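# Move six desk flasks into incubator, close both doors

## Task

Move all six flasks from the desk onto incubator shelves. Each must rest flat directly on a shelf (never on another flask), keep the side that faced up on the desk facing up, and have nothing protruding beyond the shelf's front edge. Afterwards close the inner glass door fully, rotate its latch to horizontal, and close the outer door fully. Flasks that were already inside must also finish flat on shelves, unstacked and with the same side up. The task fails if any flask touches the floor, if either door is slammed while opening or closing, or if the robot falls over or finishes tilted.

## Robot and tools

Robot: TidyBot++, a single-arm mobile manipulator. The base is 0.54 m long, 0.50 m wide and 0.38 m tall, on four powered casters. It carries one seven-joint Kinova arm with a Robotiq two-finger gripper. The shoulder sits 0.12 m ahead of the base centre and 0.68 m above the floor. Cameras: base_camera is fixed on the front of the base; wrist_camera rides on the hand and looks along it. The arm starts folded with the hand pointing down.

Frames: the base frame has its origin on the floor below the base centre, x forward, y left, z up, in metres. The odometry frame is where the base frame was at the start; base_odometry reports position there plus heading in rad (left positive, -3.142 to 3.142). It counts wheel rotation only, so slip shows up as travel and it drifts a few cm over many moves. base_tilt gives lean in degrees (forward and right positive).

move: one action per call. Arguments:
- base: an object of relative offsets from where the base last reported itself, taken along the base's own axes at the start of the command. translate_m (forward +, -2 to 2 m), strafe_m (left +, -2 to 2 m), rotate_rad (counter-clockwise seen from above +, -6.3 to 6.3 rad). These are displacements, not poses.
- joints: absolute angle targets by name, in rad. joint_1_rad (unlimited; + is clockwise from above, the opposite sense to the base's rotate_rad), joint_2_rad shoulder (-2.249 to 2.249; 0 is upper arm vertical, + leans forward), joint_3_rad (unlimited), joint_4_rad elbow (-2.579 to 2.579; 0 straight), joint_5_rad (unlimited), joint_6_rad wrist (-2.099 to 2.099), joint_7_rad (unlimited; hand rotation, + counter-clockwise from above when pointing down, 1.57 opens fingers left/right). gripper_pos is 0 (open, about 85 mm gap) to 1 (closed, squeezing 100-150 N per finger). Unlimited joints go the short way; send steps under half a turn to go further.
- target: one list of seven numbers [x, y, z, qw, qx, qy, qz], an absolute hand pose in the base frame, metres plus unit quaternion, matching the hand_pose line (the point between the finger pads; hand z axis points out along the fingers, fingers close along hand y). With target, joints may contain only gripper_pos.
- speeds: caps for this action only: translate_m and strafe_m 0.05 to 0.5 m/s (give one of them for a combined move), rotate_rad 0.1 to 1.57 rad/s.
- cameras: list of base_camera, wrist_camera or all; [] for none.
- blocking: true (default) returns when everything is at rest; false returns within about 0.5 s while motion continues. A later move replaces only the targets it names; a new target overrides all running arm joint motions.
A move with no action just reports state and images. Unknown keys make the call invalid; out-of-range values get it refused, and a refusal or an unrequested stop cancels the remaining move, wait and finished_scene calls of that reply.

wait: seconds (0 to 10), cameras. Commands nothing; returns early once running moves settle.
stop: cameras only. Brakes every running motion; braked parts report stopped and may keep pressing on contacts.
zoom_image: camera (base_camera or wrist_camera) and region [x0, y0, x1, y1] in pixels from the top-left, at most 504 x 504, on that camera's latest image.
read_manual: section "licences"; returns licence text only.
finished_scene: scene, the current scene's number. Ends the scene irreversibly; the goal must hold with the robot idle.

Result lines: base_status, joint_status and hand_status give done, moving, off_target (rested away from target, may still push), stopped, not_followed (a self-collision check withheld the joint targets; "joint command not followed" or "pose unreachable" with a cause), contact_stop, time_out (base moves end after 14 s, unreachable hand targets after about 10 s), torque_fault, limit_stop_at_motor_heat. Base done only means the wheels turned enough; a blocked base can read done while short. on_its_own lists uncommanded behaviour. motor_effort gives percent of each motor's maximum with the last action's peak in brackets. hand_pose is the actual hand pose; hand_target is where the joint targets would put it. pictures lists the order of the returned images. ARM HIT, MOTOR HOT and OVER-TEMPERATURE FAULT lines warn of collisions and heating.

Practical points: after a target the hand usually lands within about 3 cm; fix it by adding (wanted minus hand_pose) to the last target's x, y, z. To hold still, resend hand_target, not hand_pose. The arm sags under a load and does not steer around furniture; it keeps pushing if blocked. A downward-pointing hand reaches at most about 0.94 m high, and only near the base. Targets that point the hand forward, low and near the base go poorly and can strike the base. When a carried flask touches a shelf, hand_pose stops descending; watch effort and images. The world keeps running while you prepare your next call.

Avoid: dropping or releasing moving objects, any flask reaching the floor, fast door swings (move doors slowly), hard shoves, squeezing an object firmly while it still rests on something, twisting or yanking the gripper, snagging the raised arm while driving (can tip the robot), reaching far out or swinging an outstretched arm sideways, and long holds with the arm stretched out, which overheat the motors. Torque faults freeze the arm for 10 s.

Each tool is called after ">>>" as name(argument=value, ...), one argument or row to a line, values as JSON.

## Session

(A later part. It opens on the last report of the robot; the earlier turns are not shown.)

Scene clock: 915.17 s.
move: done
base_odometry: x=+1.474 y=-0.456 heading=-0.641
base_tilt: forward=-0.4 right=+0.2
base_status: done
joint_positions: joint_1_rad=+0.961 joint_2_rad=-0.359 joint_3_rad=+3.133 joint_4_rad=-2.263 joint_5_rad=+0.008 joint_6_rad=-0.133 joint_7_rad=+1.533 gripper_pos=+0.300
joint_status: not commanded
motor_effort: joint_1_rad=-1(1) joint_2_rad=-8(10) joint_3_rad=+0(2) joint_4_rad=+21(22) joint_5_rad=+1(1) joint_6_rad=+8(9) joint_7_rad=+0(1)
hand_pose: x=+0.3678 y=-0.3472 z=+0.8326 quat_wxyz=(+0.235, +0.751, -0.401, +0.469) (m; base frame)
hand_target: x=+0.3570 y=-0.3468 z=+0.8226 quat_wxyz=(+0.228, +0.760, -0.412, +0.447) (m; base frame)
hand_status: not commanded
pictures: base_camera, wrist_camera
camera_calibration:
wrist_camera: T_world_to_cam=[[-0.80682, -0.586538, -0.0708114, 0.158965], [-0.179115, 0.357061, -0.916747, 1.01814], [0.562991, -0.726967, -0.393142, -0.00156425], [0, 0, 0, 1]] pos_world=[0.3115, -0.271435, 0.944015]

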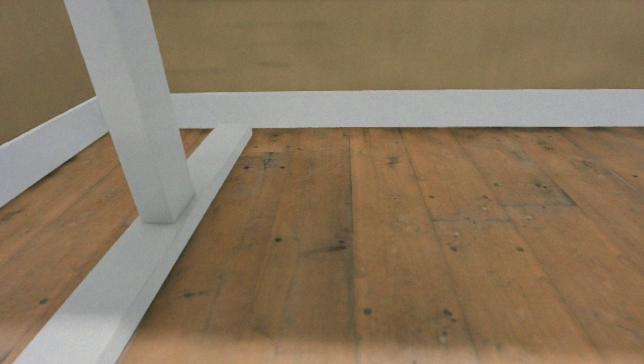

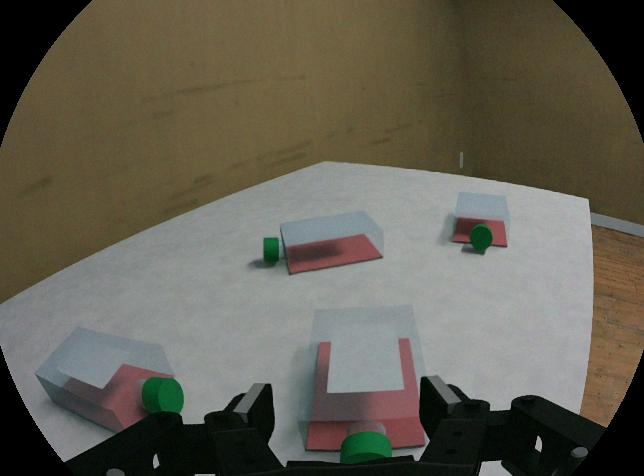

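>>> move(
  joints={"joint_1_rad": 1.005, "joint_2_rad": -0.07, "joint_4_rad": -2.395, "joint_6_rad": 0.28},
  cameras=["wrist_camera"],
)

Scene clock: 926.40 s.
move: done
base_odometry: x=+1.474 y=-0.456 heading=-0.641
base_tilt: forward=-0.3 right=+0.2
base_status: not commanded
joint_positions: joint_1_rad=+0.983 joint_2_rad=-0.084 joint_3_rad=+3.133 joint_4_rad=-2.366 joint_5_rad=+0.008 joint_6_rad=+0.208 joint_7_rad=+1.534 gripper_pos=+0.300
joint_status: all done
motor_effort: joint_1_rad=+0(1) joint_2_rad=-15(17) joint_3_rad=-1(1) joint_4_rad=+18(22) joint_5_rad=+0(1) joint_6_rad=+8(9) joint_7_rad=+1(1)
hand_pose: x=+0.3879 y=-0.3921 z=+0.7456 quat_wxyz=(+0.231, +0.755, -0.413, +0.453) (m; base frame)
hand_target: x=+0.3720 y=-0.4039 z=+0.7441 quat_wxyz=(+0.252, +0.742, -0.421, +0.456) (m; base frame)
hand_status: not commanded
pictures: wrist_camera
camera_calibration:
wrist_camera: T_world_to_cam=[[-0.81881, -0.56928, -0.073969, 0.156425], [-0.189222, 0.389294, -0.901468, 0.963156], [0.541983, -0.724134, -0.426478, -0.0456655], [0, 0, 0, 1]] pos_world=[0.335082, -0.31897, 0.860349]

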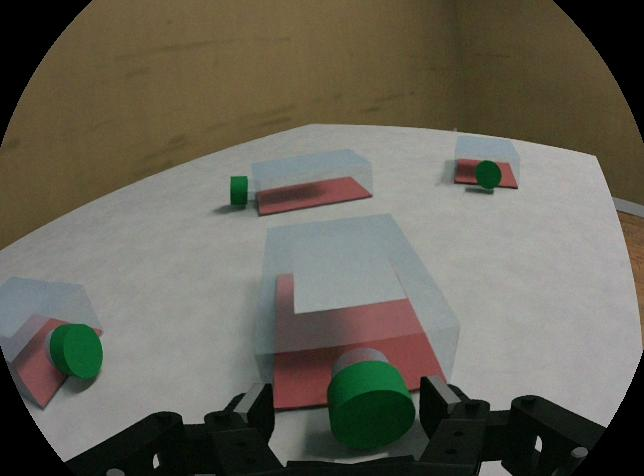

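>>> move(
  joints={"joint_1_rad": 1.03},
  cameras=[],
)

>>> move(
  joints={"gripper_pos": 0.95},
  cameras=["wrist_camera"],
)

Scene clock: 932.10 s.
move: done
base_odometry: x=+1.474 y=-0.456 heading=-0.641
base_tilt: forward=-0.3 right=+0.2
base_status: not commanded
joint_positions: joint_1_rad=+1.012 joint_2_rad=-0.084 joint_3_rad=+3.133 joint_4_rad=-2.367 joint_5_rad=+0.007 joint_6_rad=+0.209 joint_7_rad=+1.534 gripper_pos=+0.300
joint_status: all done
motor_effort: joint_1_rad=+0(1) joint_2_rad=-15(16) joint_3_rad=+0(2) joint_4_rad=+18(19) joint_5_rad=+0(1) joint_6_rad=+8(8) joint_7_rad=+0(1)
hand_pose: x=+0.3762 y=-0.3999 z=+0.7456 quat_wxyz=(+0.238, +0.749, -0.424, +0.450) (m; base frame)
hand_target: x=+0.3618 y=-0.4101 z=+0.7441 quat_wxyz=(+0.258, +0.737, -0.430, +0.453) (m; base frame)
hand_status: not commanded
pictures: none
No camera images: "cameras" was empty.

Scene clock: 933.00 s.
move: off_target
base_odometry: x=+1.474 y=-0.456 heading=-0.641
base_tilt: forward=-0.3 right=+0.3
base_status: not commanded
joint_positions: joint_1_rad=+1.012 joint_2_rad=-0.083 joint_3_rad=+3.133 joint_4_rad=-2.367 joint_5_rad=+0.007 joint_6_rad=+0.212 joint_7_rad=+1.534 gripper_pos=+0.681
joint_status: gripper_pos off_target (ended at +0.681, target +0.950)
motor_effort: joint_1_rad=+0(1) joint_2_rad=-15(16) joint_3_rad=+0(1) joint_4_rad=+17(19) joint_5_rad=+0(1) joint_6_rad=+8(8) joint_7_rad=+0(1)
hand_pose: x=+0.3763 y=-0.4001 z=+0.7460 quat_wxyz=(+0.238, +0.748, -0.424, +0.451) (m; base frame)
hand_target: x=+0.3618 y=-0.4101 z=+0.7441 quat_wxyz=(+0.258, +0.737, -0.430, +0.453) (m; base frame)
hand_status: not commanded
pictures: wrist_camera
camera_calibration:
wrist_camera: T_world_to_cam=[[-0.835332, -0.544702, -0.0743038, 0.15874], [-0.175876, 0.392845, -0.90263, 0.961714], [0.520854, -0.740927, -0.423956, -0.0455732], [0, 0, 0, 1]] pos_world=[0.32548, -0.325105, 0.860546]

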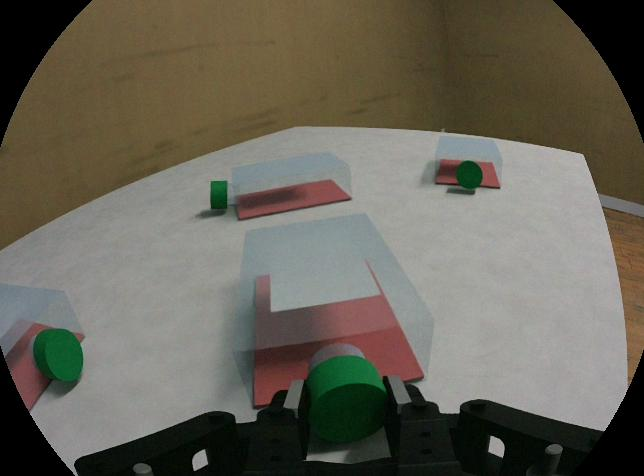

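>>> move(
  joints={"joint_2_rad": -0.457, "joint_4_rad": -1.986, "joint_6_rad": -0.5},
  cameras=["wrist_camera"],
)

>>> move(
  base={"translate_m": -0.5, "strafe_m": -0.3},
  joints={"joint_1_rad": 0.17},
  speeds={"translate_m": 0.3},
  cameras=[],
)

>>> move(
  base={"rotate_rad": -1.584},
  speeds={"rotate_rad": 0.8},
  cameras=[],
)

>>> move(
  base={"translate_m": 1.41, "strafe_m": -0.961},
  joints={"joint_2_rad": -0.345, "joint_4_rad": -2.05, "joint_6_rad": -0.40},
)

Scene clock: 945.30 s.
move: done
base_odometry: x=+1.474 y=-0.456 heading=-0.641
base_tilt: forward=-0.3 right=+0.2
base_status: not commanded
joint_positions: joint_1_rad=+1.012 joint_2_rad=-0.447 joint_3_rad=+3.133 joint_4_rad=-2.006 joint_5_rad=+0.007 joint_6_rad=-0.433 joint_7_rad=+1.534 gripper_pos=+0.681
joint_status: all done
motor_effort: joint_1_rad=+0(1) joint_2_rad=-7(19) joint_3_rad=+0(1) joint_4_rad=+23(24) joint_5_rad=+0(1) joint_6_rad=+9(10) joint_7_rad=+0(1)
hand_pose: x=+0.3438 y=-0.3506 z=+0.9380 quat_wxyz=(+0.257, +0.729, -0.415, +0.480) (m; base frame)
hand_target: x=+0.3364 y=-0.3449 z=+0.9350 quat_wxyz=(+0.248, +0.739, -0.418, +0.467) (m; base frame)
hand_status: not commanded
pictures: wrist_camera
camera_calibration:
wrist_camera: T_world_to_cam=[[-0.8352, -0.545642, -0.0686747, 0.167067], [-0.137985, 0.328797, -0.934266, 1.10402], [0.532354, -0.770823, -0.349902, 0.00556531], [0, 0, 0, 1]] pos_world=[0.28891, -0.26755, 1.04487]

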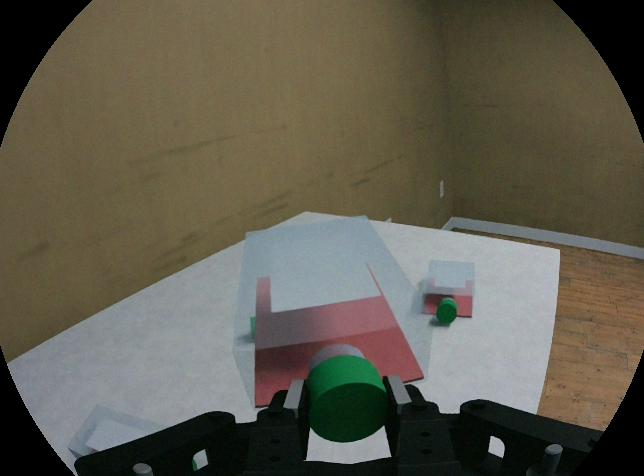

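Scene clock: 948.23 s.
move: done
base_odometry: x=+0.894 y=-0.397 heading=-0.641
base_tilt: forward=-0.4 right=+0.1
base_status: done
joint_positions: joint_1_rad=+0.191 joint_2_rad=-0.449 joint_3_rad=+3.133 joint_4_rad=-2.006 joint_5_rad=+0.006 joint_6_rad=-0.436 joint_7_rad=+1.534 gripper_pos=+0.681
joint_status: all done
motor_effort: joint_1_rad=+0(2) joint_2_rad=-7(9) joint_3_rad=-1(2) joint_4_rad=+24(24) joint_5_rad=+1(1) joint_6_rad=+9(10) joint_7_rad=+0(1)
hand_pose: x=+0.5279 y=-0.0740 z=+0.9378 quat_wxyz=(+0.044, +0.835, -0.089, +0.542) (m; base frame)
hand_target: x=+0.5222 y=-0.0603 z=+0.9350 quat_wxyz=(+0.031, +0.846, -0.072, +0.527) (m; base frame)
hand_status: not commanded
pictures: none
No camera images: "cameras" was empty.

Scene clock: 951.07 s.
move: done
base_odometry: x=+0.894 y=-0.397 heading=-2.225
base_tilt: forward=-0.3 right=+0.2
base_status: done
joint_positions: joint_1_rad=+0.186 joint_2_rad=-0.449 joint_3_rad=+3.133 joint_4_rad=-2.006 joint_5_rad=+0.005 joint_6_rad=-0.436 joint_7_rad=+1.534 gripper_pos=+0.681
joint_status: not commanded
motor_effort: joint_1_rad=-1(2) joint_2_rad=-7(8) joint_3_rad=+0(2) joint_4_rad=+23(24) joint_5_rad=+0(1) joint_6_rad=+9(9) joint_7_rad=+0(1)
hand_pose: x=+0.5282 y=-0.0722 z=+0.9378 quat_wxyz=(+0.042, +0.835, -0.088, +0.542) (m; base frame)
hand_target: x=+0.5222 y=-0.0603 z=+0.9350 quat_wxyz=(+0.031, +0.846, -0.072, +0.527) (m; base frame)
hand_status: not commanded
pictures: none
No camera images: "cameras" was empty.

Scene clock: 955.77 s.
move: done
base_odometry: x=-0.727 y=-0.932 heading=-2.225
base_tilt: forward=-0.3 right=+0.2
base_status: done
joint_positions: joint_1_rad=+0.186 joint_2_rad=-0.345 joint_3_rad=+3.133 joint_4_rad=-2.037 joint_5_rad=+0.005 joint_6_rad=-0.435 joint_7_rad=+1.534 gripper_pos=+0.681
joint_status: all done
motor_effort: joint_1_rad=+0(1) joint_2_rad=-10(12) joint_3_rad=+0(2) joint_4_rad=+22(25) joint_5_rad=+0(1) joint_6_rad=+9(10) joint_7_rad=+0(1)
hand_pose: x=+0.5464 y=-0.0755 z=+0.8754 quat_wxyz=(+0.038, +0.869, -0.091, +0.484) (m; base frame)
hand_target: x=+0.5511 y=-0.0667 z=+0.8774 quat_wxyz=(+0.029, +0.865, -0.076, +0.495) (m; base frame)
hand_status: not commanded
pictures: base_camera, wrist_camera
camera_calibration:
wrist_camera: T_world_to_cam=[[-0.174498, -0.981973, -0.0726593, 0.091644], [-0.456211, 0.146021, -0.87781, 1.09364], [0.872595, -0.120028, -0.473467, 0.0592432], [0, 0, 0, 1]] pos_world=[0.463224, -0.0625909, 0.994712]

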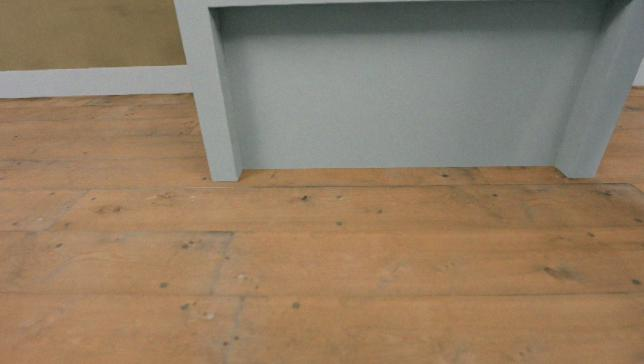

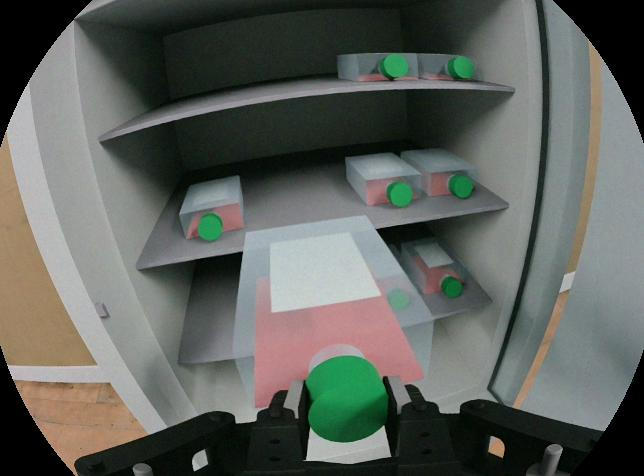

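>>> move(
  joints={"joint_2_rad": -0.333, "joint_4_rad": -2.17, "joint_6_rad": -0.195},
  base={"translate_m": 0.25, "strafe_m": -0.042},
  speeds={"translate_m": 0.15},
)

Scene clock: 970.90 s.
move: done
base_odometry: x=-0.913 y=-1.105 heading=-2.225
base_tilt: forward=-0.2 right=+0.2
base_status: done
joint_positions: joint_1_rad=+0.186 joint_2_rad=-0.330 joint_3_rad=+3.133 joint_4_rad=-2.151 joint_5_rad=+0.005 joint_6_rad=-0.269 joint_7_rad=+1.534 gripper_pos=+0.681
joint_status: all done
motor_effort: joint_1_rad=-1(1) joint_2_rad=-10(13) joint_3_rad=+0(1) joint_4_rad=+21(24) joint_5_rad=+0(1) joint_6_rad=+9(9) joint_7_rad=+0(1)
hand_pose: x=+0.5509 y=-0.0761 z=+0.8478 quat_wxyz=(+0.038, +0.860, -0.090, +0.501) (m; base frame)
hand_target: x=+0.5579 y=-0.0709 z=+0.8583 quat_wxyz=(+0.035, +0.846, -0.078, +0.526) (m; base frame)
hand_status: not commanded
pictures: base_camera, wrist_camera
camera_calibration:
wrist_camera: T_world_to_cam=[[-0.170838, -0.982612, -0.0727127, 0.0877522], [-0.423701, 0.13989, -0.894935, 1.06772], [0.889546, -0.122081, -0.440232, 0.00442231], [0, 0, 0, 1]] pos_world=[0.463452, -0.0625969, 0.963869]

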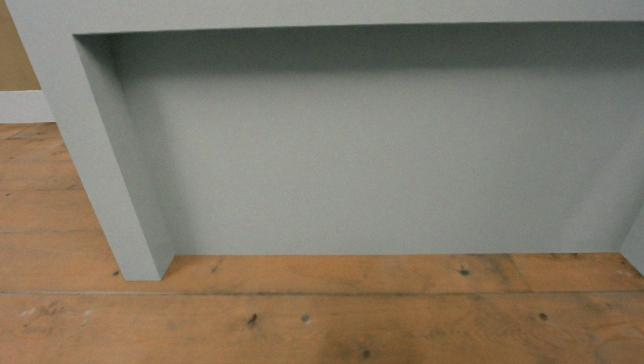

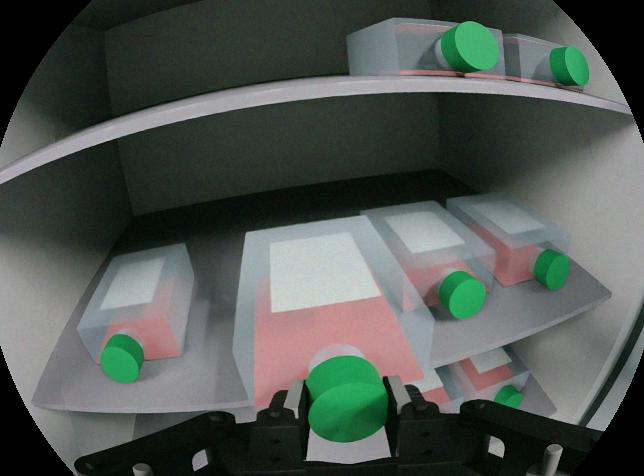

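>>> move(
  base={"translate_m": 0.145},
  speeds={"translate_m": 0.1},
  cameras=["wrist_camera"],
)

Scene clock: 979.90 s.
move: done
base_odometry: x=-1.001 y=-1.220 heading=-2.226
base_tilt: forward=-0.3 right=+0.1
base_status: done
joint_positions: joint_1_rad=+0.186 joint_2_rad=-0.330 joint_3_rad=+3.133 joint_4_rad=-2.151 joint_5_rad=+0.005 joint_6_rad=-0.268 joint_7_rad=+1.534 gripper_pos=+0.681
joint_status: not commanded
motor_effort: joint_1_rad=-1(1) joint_2_rad=-11(13) joint_3_rad=+0(1) joint_4_rad=+22(23) joint_5_rad=+0(1) joint_6_rad=+8(9) joint_7_rad=+0(1)
hand_pose: x=+0.5510 y=-0.0762 z=+0.8478 quat_wxyz=(+0.038, +0.860, -0.090, +0.501) (m; base frame)
hand_target: x=+0.5579 y=-0.0709 z=+0.8583 quat_wxyz=(+0.035, +0.846, -0.078, +0.526) (m; base frame)
hand_status: not commanded
pictures: wrist_camera
camera_calibration:
wrist_camera: T_world_to_cam=[[-0.170745, -0.982628, -0.0727205, 0.0877328], [-0.423195, 0.139786, -0.89519, 1.06777], [0.889804, -0.122075, -0.439711, 0.00371099], [0, 0, 0, 1]] pos_world=[0.463553, -0.0625971, 0.963868]

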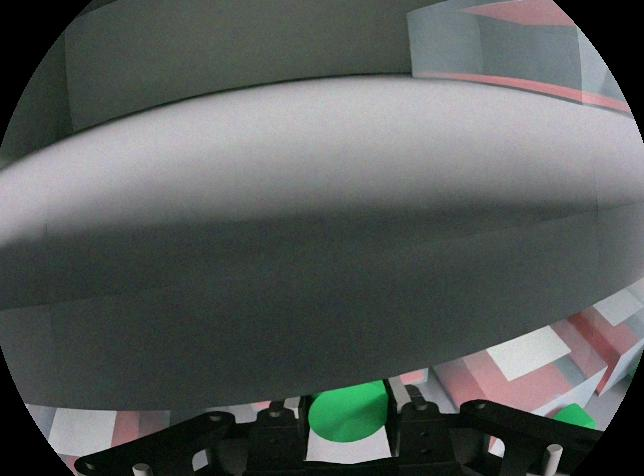

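>>> move(
  base={"translate_m": -0.025},
  speeds={"translate_m": 0.1},
  cameras=[],
)

>>> move(
  joints={"joint_2_rad": -0.311, "joint_4_rad": -2.278, "joint_6_rad": -0.069},
  cameras=["wrist_camera"],
)

Scene clock: 985.67 s.
move: done
base_odometry: x=-0.986 y=-1.200 heading=-2.226
base_tilt: forward=-0.3 right=+0.2
base_status: done
joint_positions: joint_1_rad=+0.186 joint_2_rad=-0.333 joint_3_rad=+3.133 joint_4_rad=-2.153 joint_5_rad=+0.005 joint_6_rad=-0.267 joint_7_rad=+1.534 gripper_pos=+0.681
joint_status: not commanded
motor_effort: joint_1_rad=-1(1) joint_2_rad=-11(14) joint_3_rad=-1(1) joint_4_rad=+23(24) joint_5_rad=+0(1) joint_6_rad=+9(9) joint_7_rad=+0(0)
hand_pose: x=+0.5502 y=-0.0760 z=+0.8485 quat_wxyz=(+0.038, +0.859, -0.090, +0.502) (m; base frame)
hand_target: x=+0.5579 y=-0.0709 z=+0.8583 quat_wxyz=(+0.035, +0.846, -0.078, +0.526) (m; base frame)
hand_status: not commanded
pictures: none
No camera images: "cameras" was empty.

Scene clock: 986.93 s.
move: done
base_odometry: x=-0.986 y=-1.200 heading=-2.226
base_tilt: forward=-0.3 right=+0.3
base_status: not commanded
joint_positions: joint_1_rad=+0.186 joint_2_rad=-0.319 joint_3_rad=+3.133 joint_4_rad=-2.260 joint_5_rad=+0.005 joint_6_rad=-0.146 joint_7_rad=+1.534 gripper_pos=+0.681
joint_status: all done
motor_effort: joint_1_rad=+0(1) joint_2_rad=-10(12) joint_3_rad=+0(1) joint_4_rad=+21(23) joint_5_rad=+0(1) joint_6_rad=+9(9) joint_7_rad=+0(1)
hand_pose: x=+0.5441 y=-0.0748 z=+0.8140 quat_wxyz=(+0.038, +0.860, -0.090, +0.502) (m; base frame)
hand_target: x=+0.5526 y=-0.0720 z=+0.8215 quat_wxyz=(+0.038, +0.847, -0.080, +0.524) (m; base frame)
hand_status: not commanded
pictures: wrist_camera
camera_calibration:
wrist_camera: T_world_to_cam=[[-0.170037, -0.98273, -0.0730071, 0.0852446], [-0.421573, 0.139507, -0.895999, 1.0341], [0.89071, -0.121575, -0.438014, -0.00663813], [0, 0, 0, 1]] pos_world=[0.456355, -0.0612979, 0.929866]

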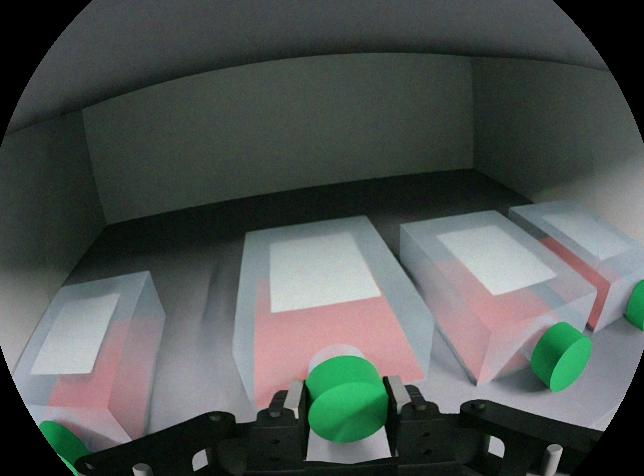

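>>> move(
  base={"strafe_m": 0.008},
  joints={"joint_2_rad": -0.298, "joint_4_rad": -2.32, "joint_6_rad": -0.015},
  cameras=["wrist_camera"],
)

>>> move(
  joints={"joint_2_rad": -0.289, "joint_4_rad": -2.347, "joint_6_rad": 0.02},
  cameras=["wrist_camera"],
)

Scene clock: 994.80 s.
move: done
base_odometry: x=-0.980 y=-1.205 heading=-2.226
base_tilt: forward=-0.3 right=+0.2
base_status: done
joint_positions: joint_1_rad=+0.185 joint_2_rad=-0.310 joint_3_rad=+3.134 joint_4_rad=-2.301 joint_5_rad=+0.005 joint_6_rad=-0.086 joint_7_rad=+1.534 gripper_pos=+0.681
joint_status: all done
motor_effort: joint_1_rad=+0(1) joint_2_rad=-10(12) joint_3_rad=+0(2) joint_4_rad=+21(23) joint_5_rad=+0(1) joint_6_rad=+8(9) joint_7_rad=+0(1)
hand_pose: x=+0.5435 y=-0.0745 z=+0.8033 quat_wxyz=(+0.038, +0.857, -0.089, +0.506) (m; base frame)
hand_target: x=+0.5504 y=-0.0724 z=+0.8071 quat_wxyz=(+0.039, +0.847, -0.081, +0.523) (m; base frame)
hand_status: not commanded
pictures: wrist_camera
camera_calibration:
wrist_camera: T_world_to_cam=[[-0.168826, -0.98292, -0.0732504, 0.0841524], [-0.412744, 0.137989, -0.900334, 1.02285], [0.895064, -0.121766, -0.428991, -0.0203134], [0, 0, 0, 1]] pos_world=[0.454563, -0.0608997, 0.918354]

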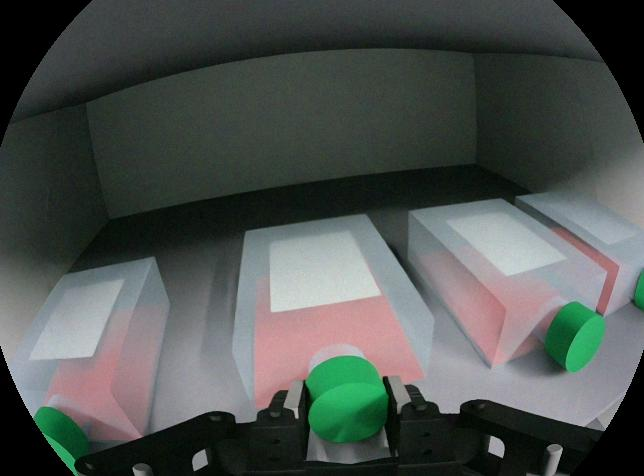

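Scene clock: 995.43 s.
move: done
base_odometry: x=-0.980 y=-1.205 heading=-2.226
base_tilt: forward=-0.3 right=+0.2
base_status: not commanded
joint_positions: joint_1_rad=+0.185 joint_2_rad=-0.307 joint_3_rad=+3.134 joint_4_rad=-2.321 joint_5_rad=+0.005 joint_6_rad=-0.045 joint_7_rad=+1.534 gripper_pos=+0.681
joint_status: all done
motor_effort: joint_1_rad=+0(1) joint_2_rad=-10(10) joint_3_rad=-1(1) joint_4_rad=+21(22) joint_5_rad=+1(1) joint_6_rad=+8(8) joint_7_rad=+0(1)
hand_pose: x=+0.5441 y=-0.0746 z=+0.8018 quat_wxyz=(+0.039, +0.853, -0.089, +0.514) (m; base frame)
hand_target: x=+0.5487 y=-0.0727 z=+0.7978 quat_wxyz=(+0.039, +0.848, -0.081, +0.523) (m; base frame)
hand_status: not commanded
pictures: wrist_camera
camera_calibration:
wrist_camera: T_world_to_cam=[[-0.167258, -0.983187, -0.0732632, 0.083267], [-0.397082, 0.135194, -0.907771, 1.01896], [0.902414, -0.122741, -0.413018, -0.0383831], [0, 0, 0, 1]] pos_world=[0.453177, -0.0606024, 0.915234]

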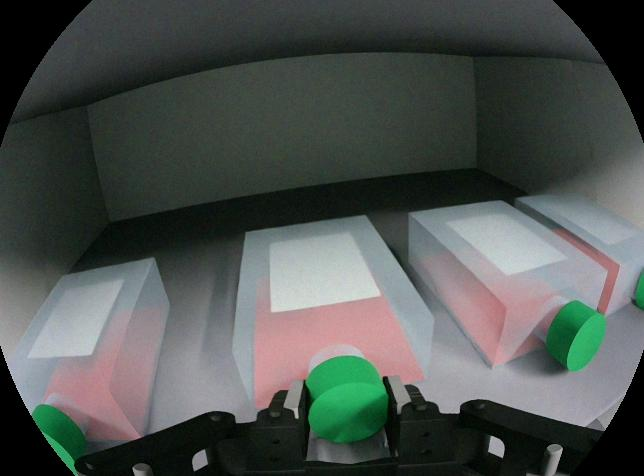

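>>> move(
  joints={"gripper_pos": 0.5},
  cameras=[],
)

>>> move(
  base={"translate_m": -0.12},
  speeds={"translate_m": 0.1},
  cameras=["wrist_camera"],
)

Scene clock: 999.33 s.
move: done
base_odometry: x=-0.980 y=-1.205 heading=-2.226
base_tilt: forward=-0.3 right=+0.1
base_status: not commanded
joint_positions: joint_1_rad=+0.185 joint_2_rad=-0.305 joint_3_rad=+3.134 joint_4_rad=-2.321 joint_5_rad=+0.005 joint_6_rad=-0.045 joint_7_rad=+1.534 gripper_pos=+0.500
joint_status: all done
motor_effort: joint_1_rad=-1(1) joint_2_rad=-9(10) joint_3_rad=+0(1) joint_4_rad=+20(21) joint_5_rad=+0(1) joint_6_rad=+8(8) joint_7_rad=+0(0)
hand_pose: x=+0.5443 y=-0.0746 z=+0.8011 quat_wxyz=(+0.039, +0.853, -0.089, +0.513) (m; base frame)
hand_target: x=+0.5487 y=-0.0727 z=+0.7978 quat_wxyz=(+0.039, +0.848, -0.081, +0.523) (m; base frame)
hand_status: not commanded
pictures: none
No camera images: "cameras" was empty.

Scene clock: 1001.20 s.
move: done
base_odometry: x=-0.906 y=-1.110 heading=-2.226
base_tilt: forward=-0.3 right=+0.3
base_status: done
joint_positions: joint_1_rad=+0.185 joint_2_rad=-0.297 joint_3_rad=+3.134 joint_4_rad=-2.324 joint_5_rad=+0.005 joint_6_rad=-0.040 joint_7_rad=+1.534 gripper_pos=+0.500
joint_status: not commanded
motor_effort: joint_1_rad=+0(1) joint_2_rad=-10(12) joint_3_rad=-1(1) joint_4_rad=+20(22) joint_5_rad=+1(1) joint_6_rad=+8(9) joint_7_rad=+0(0)
hand_pose: x=+0.5452 y=-0.0748 z=+0.7973 quat_wxyz=(+0.038, +0.855, -0.089, +0.510) (m; base frame)
hand_target: x=+0.5487 y=-0.0727 z=+0.7978 quat_wxyz=(+0.039, +0.848, -0.081, +0.523) (m; base frame)
hand_status: not commanded
pictures: wrist_camera
camera_calibration:
wrist_camera: T_world_to_cam=[[-0.167789, -0.98308, -0.0734906, 0.0833859], [-0.404163, 0.136592, -0.904431, 1.01663], [0.899166, -0.122051, -0.420243, -0.033692], [0, 0, 0, 1]] pos_world=[0.455171, -0.0610013, 0.911443]

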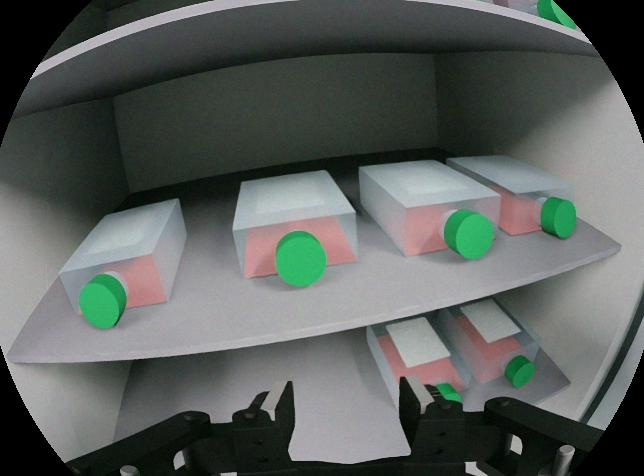

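>>> move(
  base={"translate_m": -0.35},
  speeds={"translate_m": 0.3},
  joints={"joint_1_rad": -0.37, "joint_2_rad": -0.36, "joint_4_rad": -2.25, "joint_6_rad": -0.2, "joint_7_rad": 1.62, "gripper_pos": 0.3},
  cameras=[],
)

>>> move(
  base={"rotate_rad": 1.585},
  cameras=[],
)

>>> move(
  base={"translate_m": 1.24, "strafe_m": 1.0},
)

Scene clock: 1009.50 s.
move: done
base_odometry: x=-0.693 y=-0.833 heading=-2.226
base_tilt: forward=-0.3 right=+0.2
base_status: done
joint_positions: joint_1_rad=-0.350 joint_2_rad=-0.355 joint_3_rad=+3.134 joint_4_rad=-2.268 joint_5_rad=+0.005 joint_6_rad=-0.130 joint_7_rad=+1.551 gripper_pos=+0.300
joint_status: all done
motor_effort: joint_1_rad=+0(2) joint_2_rad=-8(13) joint_3_rad=+0(2) joint_4_rad=+21(22) joint_5_rad=+0(1) joint_6_rad=+9(9) joint_7_rad=+0(1)
hand_pose: x=+0.5185 y=+0.1511 z=+0.8295 quat_wxyz=(-0.095, +0.840, +0.146, +0.514) (m; base frame)
hand_target: x=+0.5095 y=+0.1562 z=+0.8226 quat_wxyz=(-0.097, +0.850, +0.162, +0.493) (m; base frame)
hand_status: not commanded
pictures: none
No camera images: "cameras" was empty.

Scene clock: 1011.87 s.
move: done
base_odometry: x=-0.693 y=-0.833 heading=-0.642
base_tilt: forward=-0.3 right=+0.2
base_status: done
joint_positions: joint_1_rad=-0.356 joint_2_rad=-0.355 joint_3_rad=+3.134 joint_4_rad=-2.264 joint_5_rad=+0.005 joint_6_rad=-0.130 joint_7_rad=+1.551 gripper_pos=+0.300
joint_status: not commanded
motor_effort: joint_1_rad=+0(2) joint_2_rad=-8(10) joint_3_rad=+0(2) joint_4_rad=+22(22) joint_5_rad=+0(1) joint_6_rad=+8(8) joint_7_rad=+0(1)
hand_pose: x=+0.5185 y=+0.1537 z=+0.8315 quat_wxyz=(-0.097, +0.839, +0.149, +0.515) (m; base frame)
hand_target: x=+0.5095 y=+0.1562 z=+0.8226 quat_wxyz=(-0.097, +0.850, +0.162, +0.493) (m; base frame)
hand_status: not commanded
pictures: none
No camera images: "cameras" was empty.

Scene clock: 1016.53 s.
move: done
base_odometry: x=+0.899 y=-0.773 heading=-0.641
base_tilt: forward=-0.3 right=+0.2
base_status: done
joint_positions: joint_1_rad=-0.357 joint_2_rad=-0.359 joint_3_rad=+3.134 joint_4_rad=-2.264 joint_5_rad=+0.005 joint_6_rad=-0.132 joint_7_rad=+1.552 gripper_pos=+0.300
joint_status: not commanded
motor_effort: joint_1_rad=+0(1) joint_2_rad=-8(12) joint_3_rad=+0(1) joint_4_rad=+21(23) joint_5_rad=+0(1) joint_6_rad=+8(9) joint_7_rad=+0(1)
hand_pose: x=+0.5178 y=+0.1534 z=+0.8327 quat_wxyz=(-0.097, +0.838, +0.149, +0.516) (m; base frame)
hand_target: x=+0.5095 y=+0.1562 z=+0.8226 quat_wxyz=(-0.097, +0.850, +0.162, +0.493) (m; base frame)
hand_status: not commanded
pictures: base_camera, wrist_camera
camera_calibration:
wrist_camera: T_world_to_cam=[[0.371837, -0.926543, -0.0570639, 0.00396379], [-0.385063, -0.0980147, -0.917671, 1.04353], [0.844668, 0.363197, -0.393223, -0.0350948], [0, 0, 0, 1]] pos_world=[0.429994, 0.1187, 0.944041]

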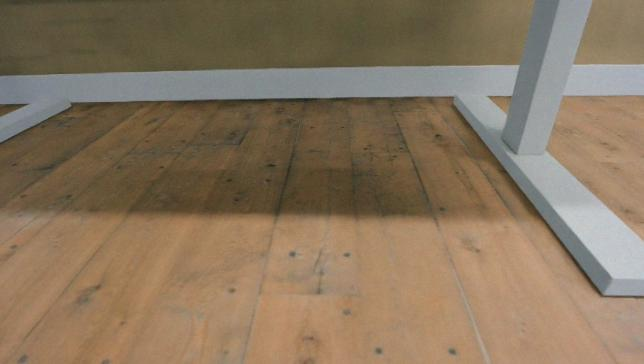

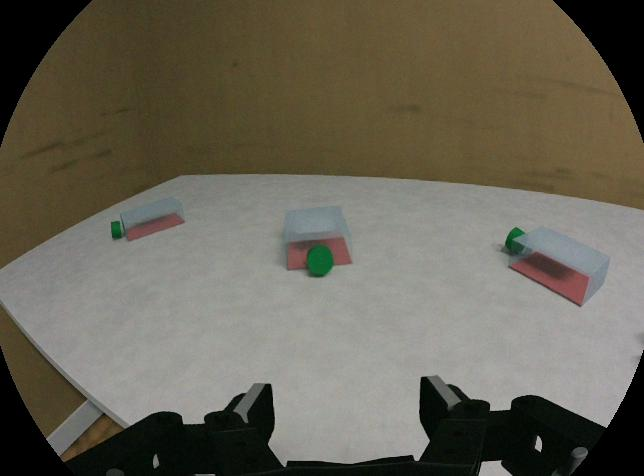

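>>> move(
  base={"translate_m": 0.225, "strafe_m": 0.098},
  speeds={"translate_m": 0.15},
)

Scene clock: 1025.30 s.
move: done
base_odometry: x=+1.138 y=-0.829 heading=-0.641
base_tilt: forward=-0.2 right=+0.3
base_status: done
joint_positions: joint_1_rad=-0.357 joint_2_rad=-0.359 joint_3_rad=+3.134 joint_4_rad=-2.263 joint_5_rad=+0.005 joint_6_rad=-0.133 joint_7_rad=+1.552 gripper_pos=+0.300
joint_status: not commanded
motor_effort: joint_1_rad=+0(1) joint_2_rad=-8(10) joint_3_rad=+0(1) joint_4_rad=+21(22) joint_5_rad=+0(1) joint_6_rad=+8(9) joint_7_rad=+0(1)
hand_pose: x=+0.5177 y=+0.1534 z=+0.8329 quat_wxyz=(-0.097, +0.838, +0.149, +0.516) (m; base frame)
hand_target: x=+0.5095 y=+0.1562 z=+0.8226 quat_wxyz=(-0.097, +0.850, +0.162, +0.493) (m; base frame)
hand_status: not commanded
pictures: base_camera, wrist_camera
camera_calibration:
wrist_camera: T_world_to_cam=[[0.371856, -0.926537, -0.0570326, 0.00397384], [-0.384972, -0.0980154, -0.917709, 1.04367], [0.844701, 0.363211, -0.393139, -0.0350273], [0, 0, 0, 1]] pos_world=[0.429894, 0.1187, 0.944241]

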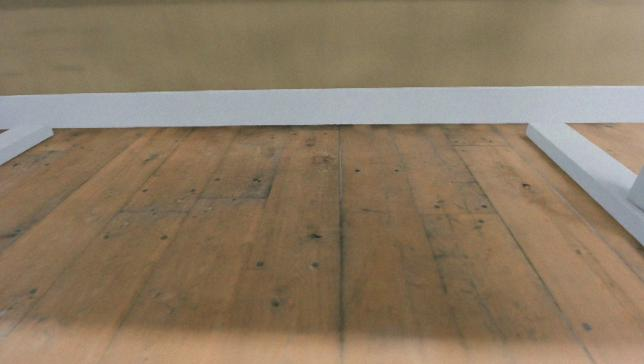

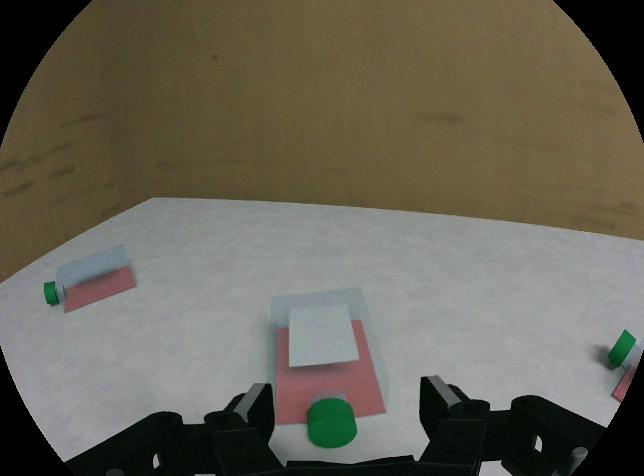

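>>> move(
  joints={"joint_2_rad": 0.006, "joint_4_rad": -2.327, "joint_6_rad": 0.286},
  cameras=["wrist_camera"],
)

Scene clock: 1033.70 s.
move: done
base_odometry: x=+1.138 y=-0.829 heading=-0.641
base_tilt: forward=-0.3 right=+0.2
base_status: not commanded
joint_positions: joint_1_rad=-0.357 joint_2_rad=-0.008 joint_3_rad=+3.134 joint_4_rad=-2.298 joint_5_rad=+0.005 joint_6_rad=+0.213 joint_7_rad=+1.553 gripper_pos=+0.300
joint_status: all done
motor_effort: joint_1_rad=+0(1) joint_2_rad=-18(20) joint_3_rad=+0(1) joint_4_rad=+18(22) joint_5_rad=+0(1) joint_6_rad=+8(8) joint_7_rad=+0(1)
hand_pose: x=+0.5905 y=+0.1815 z=+0.7445 quat_wxyz=(-0.096, +0.848, +0.151, +0.498) (m; base frame)
hand_target: x=+0.5923 y=+0.1803 z=+0.7427 quat_wxyz=(-0.089, +0.840, +0.154, +0.513) (m; base frame)
hand_status: not commanded
pictures: wrist_camera
camera_calibration:
wrist_camera: T_world_to_cam=[[0.37198, -0.926292, -0.0601219, 0.000135352], [-0.419402, -0.109935, -0.901119, 1.00343], [0.82809, 0.360414, -0.429382, -0.104193], [0, 0, 0, 1]] pos_world=[0.507071, 0.14799, 0.859479]

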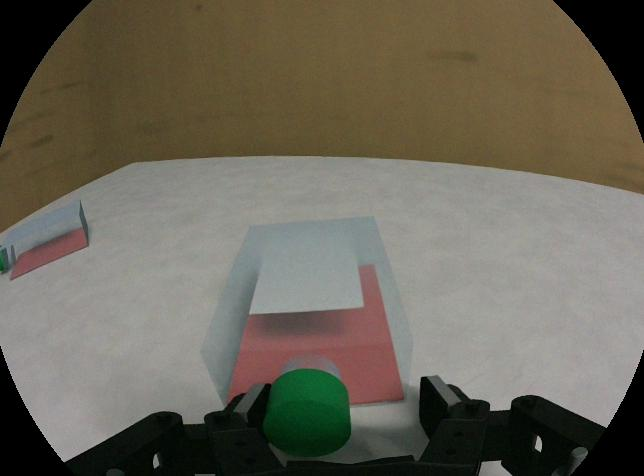

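>>> move(
  joints={"joint_1_rad": -0.397},
  cameras=["wrist_camera"],
)

Scene clock: 1037.03 s.
move: done
base_odometry: x=+1.138 y=-0.829 heading=-0.641
base_tilt: forward=-0.3 right=+0.2
base_status: not commanded
joint_positions: joint_1_rad=-0.381 joint_2_rad=-0.008 joint_3_rad=+3.134 joint_4_rad=-2.299 joint_5_rad=+0.005 joint_6_rad=+0.215 joint_7_rad=+1.553 gripper_pos=+0.300
joint_status: all done
motor_effort: joint_1_rad=+0(1) joint_2_rad=-18(19) joint_3_rad=-1(2) joint_4_rad=+17(18) joint_5_rad=+0(1) joint_6_rad=+8(8) joint_7_rad=+1(1)
hand_pose: x=+0.5860 y=+0.1931 z=+0.7447 quat_wxyz=(-0.102, +0.846, +0.161, +0.498) (m; base frame)
hand_target: x=+0.5873 y=+0.1930 z=+0.7427 quat_wxyz=(-0.096, +0.838, +0.165, +0.511) (m; base frame)
hand_status: not commanded
pictures: wrist_camera
camera_calibration:
wrist_camera: T_world_to_cam=[[0.394624, -0.916878, -0.0600581, -0.00265919], [-0.415523, -0.119779, -0.901662, 1.003], [0.81952, 0.380772, -0.428251, -0.104216], [0, 0, 0, 1]] pos_world=[0.503226, 0.157383, 0.859578]

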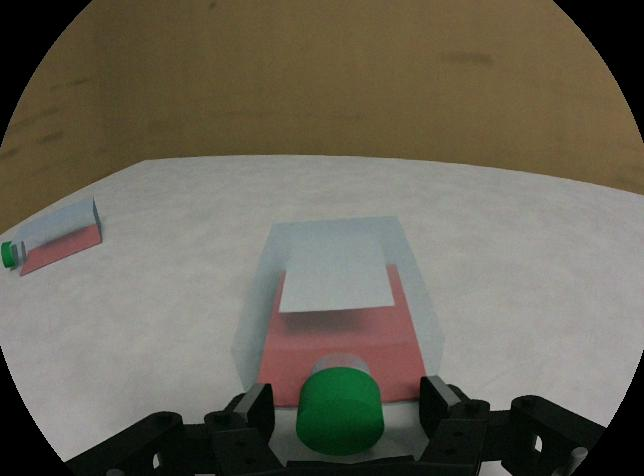

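>>> move(
  joints={"gripper_pos": 0.95},
  cameras=[],
)

>>> move(
  joints={"joint_2_rad": -0.457, "joint_4_rad": -1.986, "joint_6_rad": -0.5},
  cameras=["wrist_camera"],
)

Scene clock: 1048.67 s.
move: off_target
base_odometry: x=+1.138 y=-0.829 heading=-0.641
base_tilt: forward=-0.3 right=+0.2
base_status: not commanded
joint_positions: joint_1_rad=-0.381 joint_2_rad=-0.008 joint_3_rad=+3.134 joint_4_rad=-2.299 joint_5_rad=+0.005 joint_6_rad=+0.217 joint_7_rad=+1.553 gripper_pos=+0.680
joint_status: gripper_pos off_target (ended at +0.680, target +0.950)
motor_effort: joint_1_rad=+0(1) joint_2_rad=-18(19) joint_3_rad=-1(1) joint_4_rad=+17(18) joint_5_rad=+0(1) joint_6_rad=+8(9) joint_7_rad=+1(1)
hand_pose: x=+0.5862 y=+0.1931 z=+0.7450 quat_wxyz=(-0.102, +0.846, +0.161, +0.499) (m; base frame)
hand_target: x=+0.5873 y=+0.1930 z=+0.7427 quat_wxyz=(-0.096, +0.838, +0.165, +0.511) (m; base frame)
hand_status: not commanded
pictures: none
No camera images: "cameras" was empty.

Scene clock: 1050.70 s.
move: done
base_odometry: x=+1.138 y=-0.829 heading=-0.641
base_tilt: forward=-0.3 right=+0.2
base_status: not commanded
joint_positions: joint_1_rad=-0.381 joint_2_rad=-0.447 joint_3_rad=+3.134 joint_4_rad=-2.006 joint_5_rad=+0.005 joint_6_rad=-0.431 joint_7_rad=+1.553 gripper_pos=+0.680
joint_status: all done
motor_effort: joint_1_rad=+0(1) joint_2_rad=-7(22) joint_3_rad=+0(1) joint_4_rad=+23(24) joint_5_rad=+0(1) joint_6_rad=+9(10) joint_7_rad=+0(1)
hand_pose: x=+0.5041 y=+0.1590 z=+0.9385 quat_wxyz=(-0.106, +0.824, +0.156, +0.534) (m; base frame)
hand_target: x=+0.4915 y=+0.1657 z=+0.9351 quat_wxyz=(-0.113, +0.831, +0.176, +0.516) (m; base frame)
hand_status: not commanded
pictures: wrist_camera
camera_calibration:
wrist_camera: T_world_to_cam=[[0.395907, -0.916694, -0.0541288, 0.00385698], [-0.34104, -0.0920494, -0.935531, 1.12947], [0.852613, 0.388844, -0.349072, -0.0334399], [0, 0, 0, 1]] pos_world=[0.412181, 0.120506, 1.04519]

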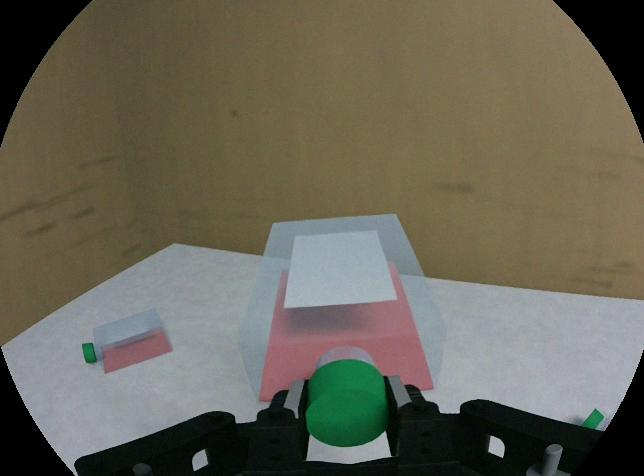

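>>> move(
  base={"translate_m": -0.5},
  joints={"joint_1_rad": 0.0},
  speeds={"translate_m": 0.3},
  cameras=[],
)

>>> move(
  base={"rotate_rad": -1.585},
  speeds={"rotate_rad": 0.8},
  cameras=[],
)

>>> move(
  base={"translate_m": 1.212, "strafe_m": -0.892},
  joints={"joint_2_rad": -0.313, "joint_4_rad": -1.597, "joint_6_rad": -0.86},
)

Scene clock: 1060.37 s.
move: done
base_odometry: x=+0.737 y=-0.530 heading=-0.641
base_tilt: forward=-0.3 right=+0.3
base_status: done
joint_positions: joint_1_rad=-0.021 joint_2_rad=-0.455 joint_3_rad=+3.134 joint_4_rad=-2.005 joint_5_rad=+0.005 joint_6_rad=-0.436 joint_7_rad=+1.553 gripper_pos=+0.680
joint_status: all done
motor_effort: joint_1_rad=-1(2) joint_2_rad=-7(11) joint_3_rad=+0(2) joint_4_rad=+23(24) joint_5_rad=+0(1) joint_6_rad=+9(9) joint_7_rad=+0(1)
hand_pose: x=+0.5329 y=+0.0129 z=+0.9405 quat_wxyz=(-0.009, +0.838, +0.006, +0.546) (m; base frame)
hand_target: x=+0.5266 y=+0.0088 z=+0.9351 quat_wxyz=(-0.009, +0.849, +0.009, +0.528) (m; base frame)
hand_status: not commanded
pictures: none
No camera images: "cameras" was empty.

Scene clock: 1063.20 s.
move: done
base_odometry: x=+0.737 y=-0.530 heading=-2.225
base_tilt: forward=-0.3 right=+0.3
base_status: done
joint_positions: joint_1_rad=-0.015 joint_2_rad=-0.455 joint_3_rad=+3.134 joint_4_rad=-2.005 joint_5_rad=+0.004 joint_6_rad=-0.436 joint_7_rad=+1.553 gripper_pos=+0.680
joint_status: not commanded
motor_effort: joint_1_rad=+0(2) joint_2_rad=-7(7) joint_3_rad=+0(3) joint_4_rad=+23(24) joint_5_rad=+0(1) joint_6_rad=+9(9) joint_7_rad=+1(1)
hand_pose: x=+0.5330 y=+0.0108 z=+0.9406 quat_wxyz=(-0.008, +0.838, +0.004, +0.546) (m; base frame)
hand_target: x=+0.5266 y=+0.0088 z=+0.9351 quat_wxyz=(-0.009, +0.849, +0.009, +0.528) (m; base frame)
hand_status: not commanded
pictures: none
No camera images: "cameras" was empty.

Scene clock: 1067.53 s.
move: done
base_odometry: x=-0.708 y=-0.949 heading=-2.226
base_tilt: forward=-0.3 right=+0.2
base_status: done
joint_positions: joint_1_rad=-0.015 joint_2_rad=-0.315 joint_3_rad=+3.134 joint_4_rad=-1.616 joint_5_rad=+0.003 joint_6_rad=-0.794 joint_7_rad=+1.553 gripper_pos=+0.680
joint_status: all done
motor_effort: joint_1_rad=+0(1) joint_2_rad=-11(13) joint_3_rad=-1(2) joint_4_rad=+22(25) joint_5_rad=+0(1) joint_6_rad=+8(10) joint_7_rad=+0(1)
hand_pose: x=+0.5611 y=+0.0112 z=+1.0095 quat_wxyz=(-0.007, +0.866, +0.003, +0.499) (m; base frame)
hand_target: x=+0.5524 y=+0.0131 z=+1.0025 quat_wxyz=(-0.013, +0.878, +0.016, +0.479) (m; base frame)
hand_status: not commanded
pictures: base_camera, wrist_camera
camera_calibration:
wrist_camera: T_world_to_cam=[[0.034408, -0.997687, -0.0586264, 0.0579514], [-0.448453, 0.037011, -0.89304, 1.2177], [0.893144, 0.0570189, -0.446142, 0.0792273], [0, 0, 0, 1]] pos_world=[0.473328, 0.00823146, 1.1262]

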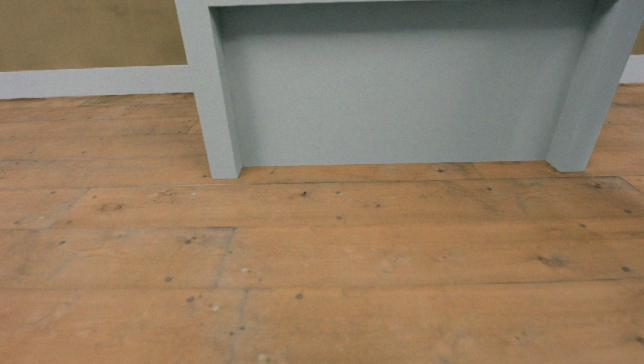

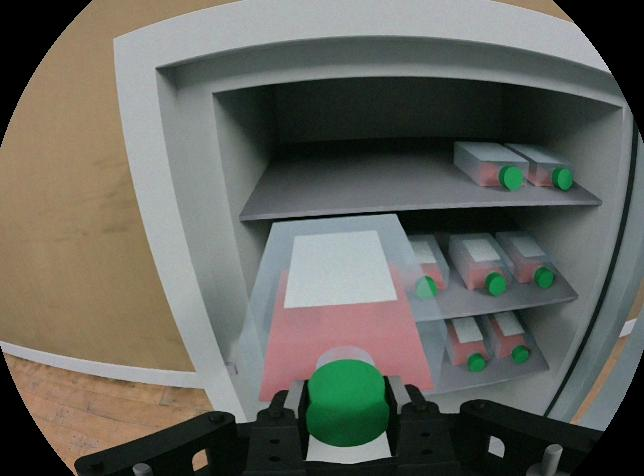

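>>> move(
  base={"translate_m": 0.22, "strafe_m": -0.008},
  speeds={"translate_m": 0.15},
  cameras=["wrist_camera"],
)

Scene clock: 1082.50 s.
move: done
base_odometry: x=-0.849 y=-1.118 heading=-2.226
base_tilt: forward=-0.3 right=+0.2
base_status: done
joint_positions: joint_1_rad=-0.015 joint_2_rad=-0.307 joint_3_rad=+3.134 joint_4_rad=-1.616 joint_5_rad=+0.003 joint_6_rad=-0.796 joint_7_rad=+1.553 gripper_pos=+0.680
joint_status: not commanded
motor_effort: joint_1_rad=+0(1) joint_2_rad=-11(14) joint_3_rad=+0(1) joint_4_rad=+22(23) joint_5_rad=+1(1) joint_6_rad=+9(9) joint_7_rad=+0(0)
hand_pose: x=+0.5630 y=+0.0112 z=+1.0059 quat_wxyz=(-0.007, +0.869, +0.003, +0.495) (m; base frame)
hand_target: x=+0.5524 y=+0.0131 z=+1.0025 quat_wxyz=(-0.013, +0.878, +0.016, +0.479) (m; base frame)
hand_status: not commanded
pictures: wrist_camera
camera_calibration:
wrist_camera: T_world_to_cam=[[0.0338565, -0.9977, -0.0587234, 0.0580506], [-0.456864, 0.0368087, -0.888775, 1.21568], [0.888892, 0.0569194, -0.454567, 0.0867547], [0, 0, 0, 1]] pos_world=[0.476321, 0.0082313, 1.12331]

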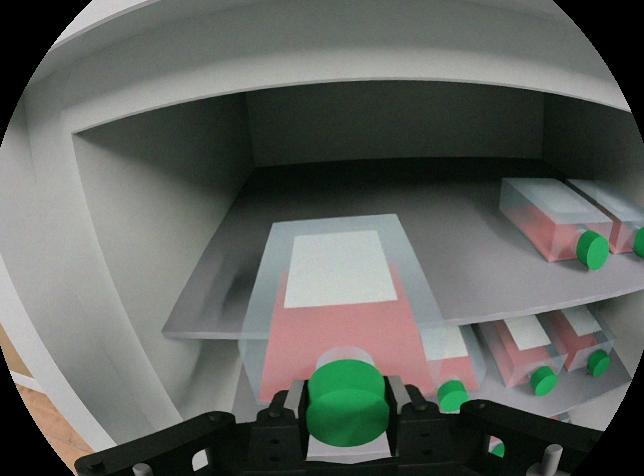

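>>> move(
  joints={"joint_6_rad": -0.69},
  cameras=[],
)

>>> move(
  base={"translate_m": 0.07},
  speeds={"translate_m": 0.1},
  cameras=["wrist_camera"],
)

Scene clock: 1105.30 s.
move: done
base_odometry: x=-0.849 y=-1.118 heading=-2.226
base_tilt: forward=-0.3 right=+0.2
base_status: not commanded
joint_positions: joint_1_rad=-0.015 joint_2_rad=-0.307 joint_3_rad=+3.134 joint_4_rad=-1.608 joint_5_rad=+0.003 joint_6_rad=-0.694 joint_7_rad=+1.553 gripper_pos=+0.680
joint_status: all done
motor_effort: joint_1_rad=+0(1) joint_2_rad=-11(12) joint_3_rad=+0(1) joint_4_rad=+22(25) joint_5_rad=+1(1) joint_6_rad=+8(9) joint_7_rad=+0(1)
hand_pose: x=+0.5781 y=+0.0117 z=+1.0388 quat_wxyz=(-0.008, +0.840, +0.003, +0.543) (m; base frame)
hand_target: x=+0.5772 y=+0.0113 z=+1.0492 quat_wxyz=(-0.010, +0.834, +0.013, +0.551) (m; base frame)
hand_status: not commanded
pictures: none
No camera images: "cameras" was empty.

Scene clock: 1106.57 s.
move: done
base_odometry: x=-0.892 y=-1.174 heading=-2.226
base_tilt: forward=-0.2 right=+0.2
base_status: done
joint_positions: joint_1_rad=-0.015 joint_2_rad=-0.307 joint_3_rad=+3.134 joint_4_rad=-1.608 joint_5_rad=+0.003 joint_6_rad=-0.694 joint_7_rad=+1.553 gripper_pos=+0.680
joint_status: not commanded
motor_effort: joint_1_rad=+0(1) joint_2_rad=-12(15) joint_3_rad=+0(1) joint_4_rad=+23(24) joint_5_rad=+0(1) joint_6_rad=+9(9) joint_7_rad=+0(1)
hand_pose: x=+0.5781 y=+0.0117 z=+1.0388 quat_wxyz=(-0.008, +0.840, +0.003, +0.543) (m; base frame)
hand_target: x=+0.5772 y=+0.0113 z=+1.0492 quat_wxyz=(-0.010, +0.834, +0.013, +0.551) (m; base frame)
hand_status: not commanded
pictures: wrist_camera
camera_calibration:
wrist_camera: T_world_to_cam=[[0.0408929, -0.997532, -0.0570713, 0.0542231], [-0.356061, 0.0388204, -0.933656, 1.24023], [0.933567, 0.0585008, -0.353595, -0.0425522], [0, 0, 0, 1]] pos_world=[0.479105, 0.00843251, 1.14599]

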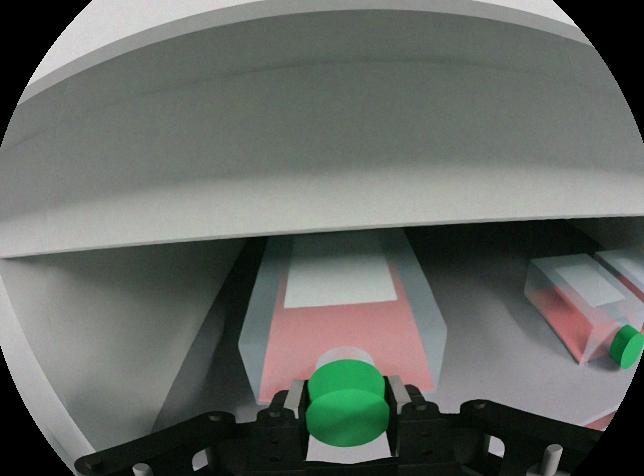

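>>> move(
  joints={"joint_2_rad": -0.312, "joint_4_rad": -1.687, "joint_6_rad": -0.795},
  cameras=["wrist_camera"],
)

Scene clock: 1115.47 s.
move: done
base_odometry: x=-0.892 y=-1.174 heading=-2.226
base_tilt: forward=-0.3 right=+0.2
base_status: not commanded
joint_positions: joint_1_rad=-0.015 joint_2_rad=-0.307 joint_3_rad=+3.134 joint_4_rad=-1.673 joint_5_rad=+0.003 joint_6_rad=-0.742 joint_7_rad=+1.553 gripper_pos=+0.680
joint_status: all done
motor_effort: joint_1_rad=-1(1) joint_2_rad=-11(13) joint_3_rad=-1(1) joint_4_rad=+22(25) joint_5_rad=+1(1) joint_6_rad=+8(9) joint_7_rad=+0(1)
hand_pose: x=+0.5666 y=+0.0113 z=+0.9876 quat_wxyz=(-0.007, +0.869, +0.003, +0.494) (m; base frame)
hand_target: x=+0.5552 y=+0.0125 z=+0.9681 quat_wxyz=(-0.012, +0.884, +0.015, +0.467) (m; base frame)
hand_status: not commanded
pictures: wrist_camera
camera_calibration:
wrist_camera: T_world_to_cam=[[0.0338186, -0.997698, -0.0587834, 0.0570484], [-0.459491, 0.036711, -0.887424, 1.20137], [0.887539, 0.0570218, -0.457191, 0.07861], [0, 0, 0, 1]] pos_world=[0.480319, 0.00833113, 1.10542]

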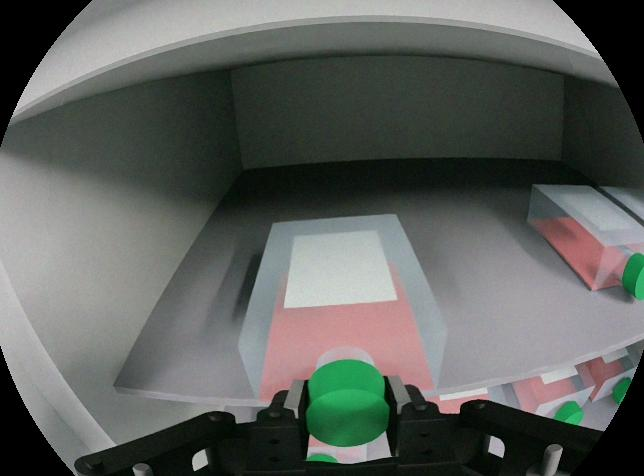

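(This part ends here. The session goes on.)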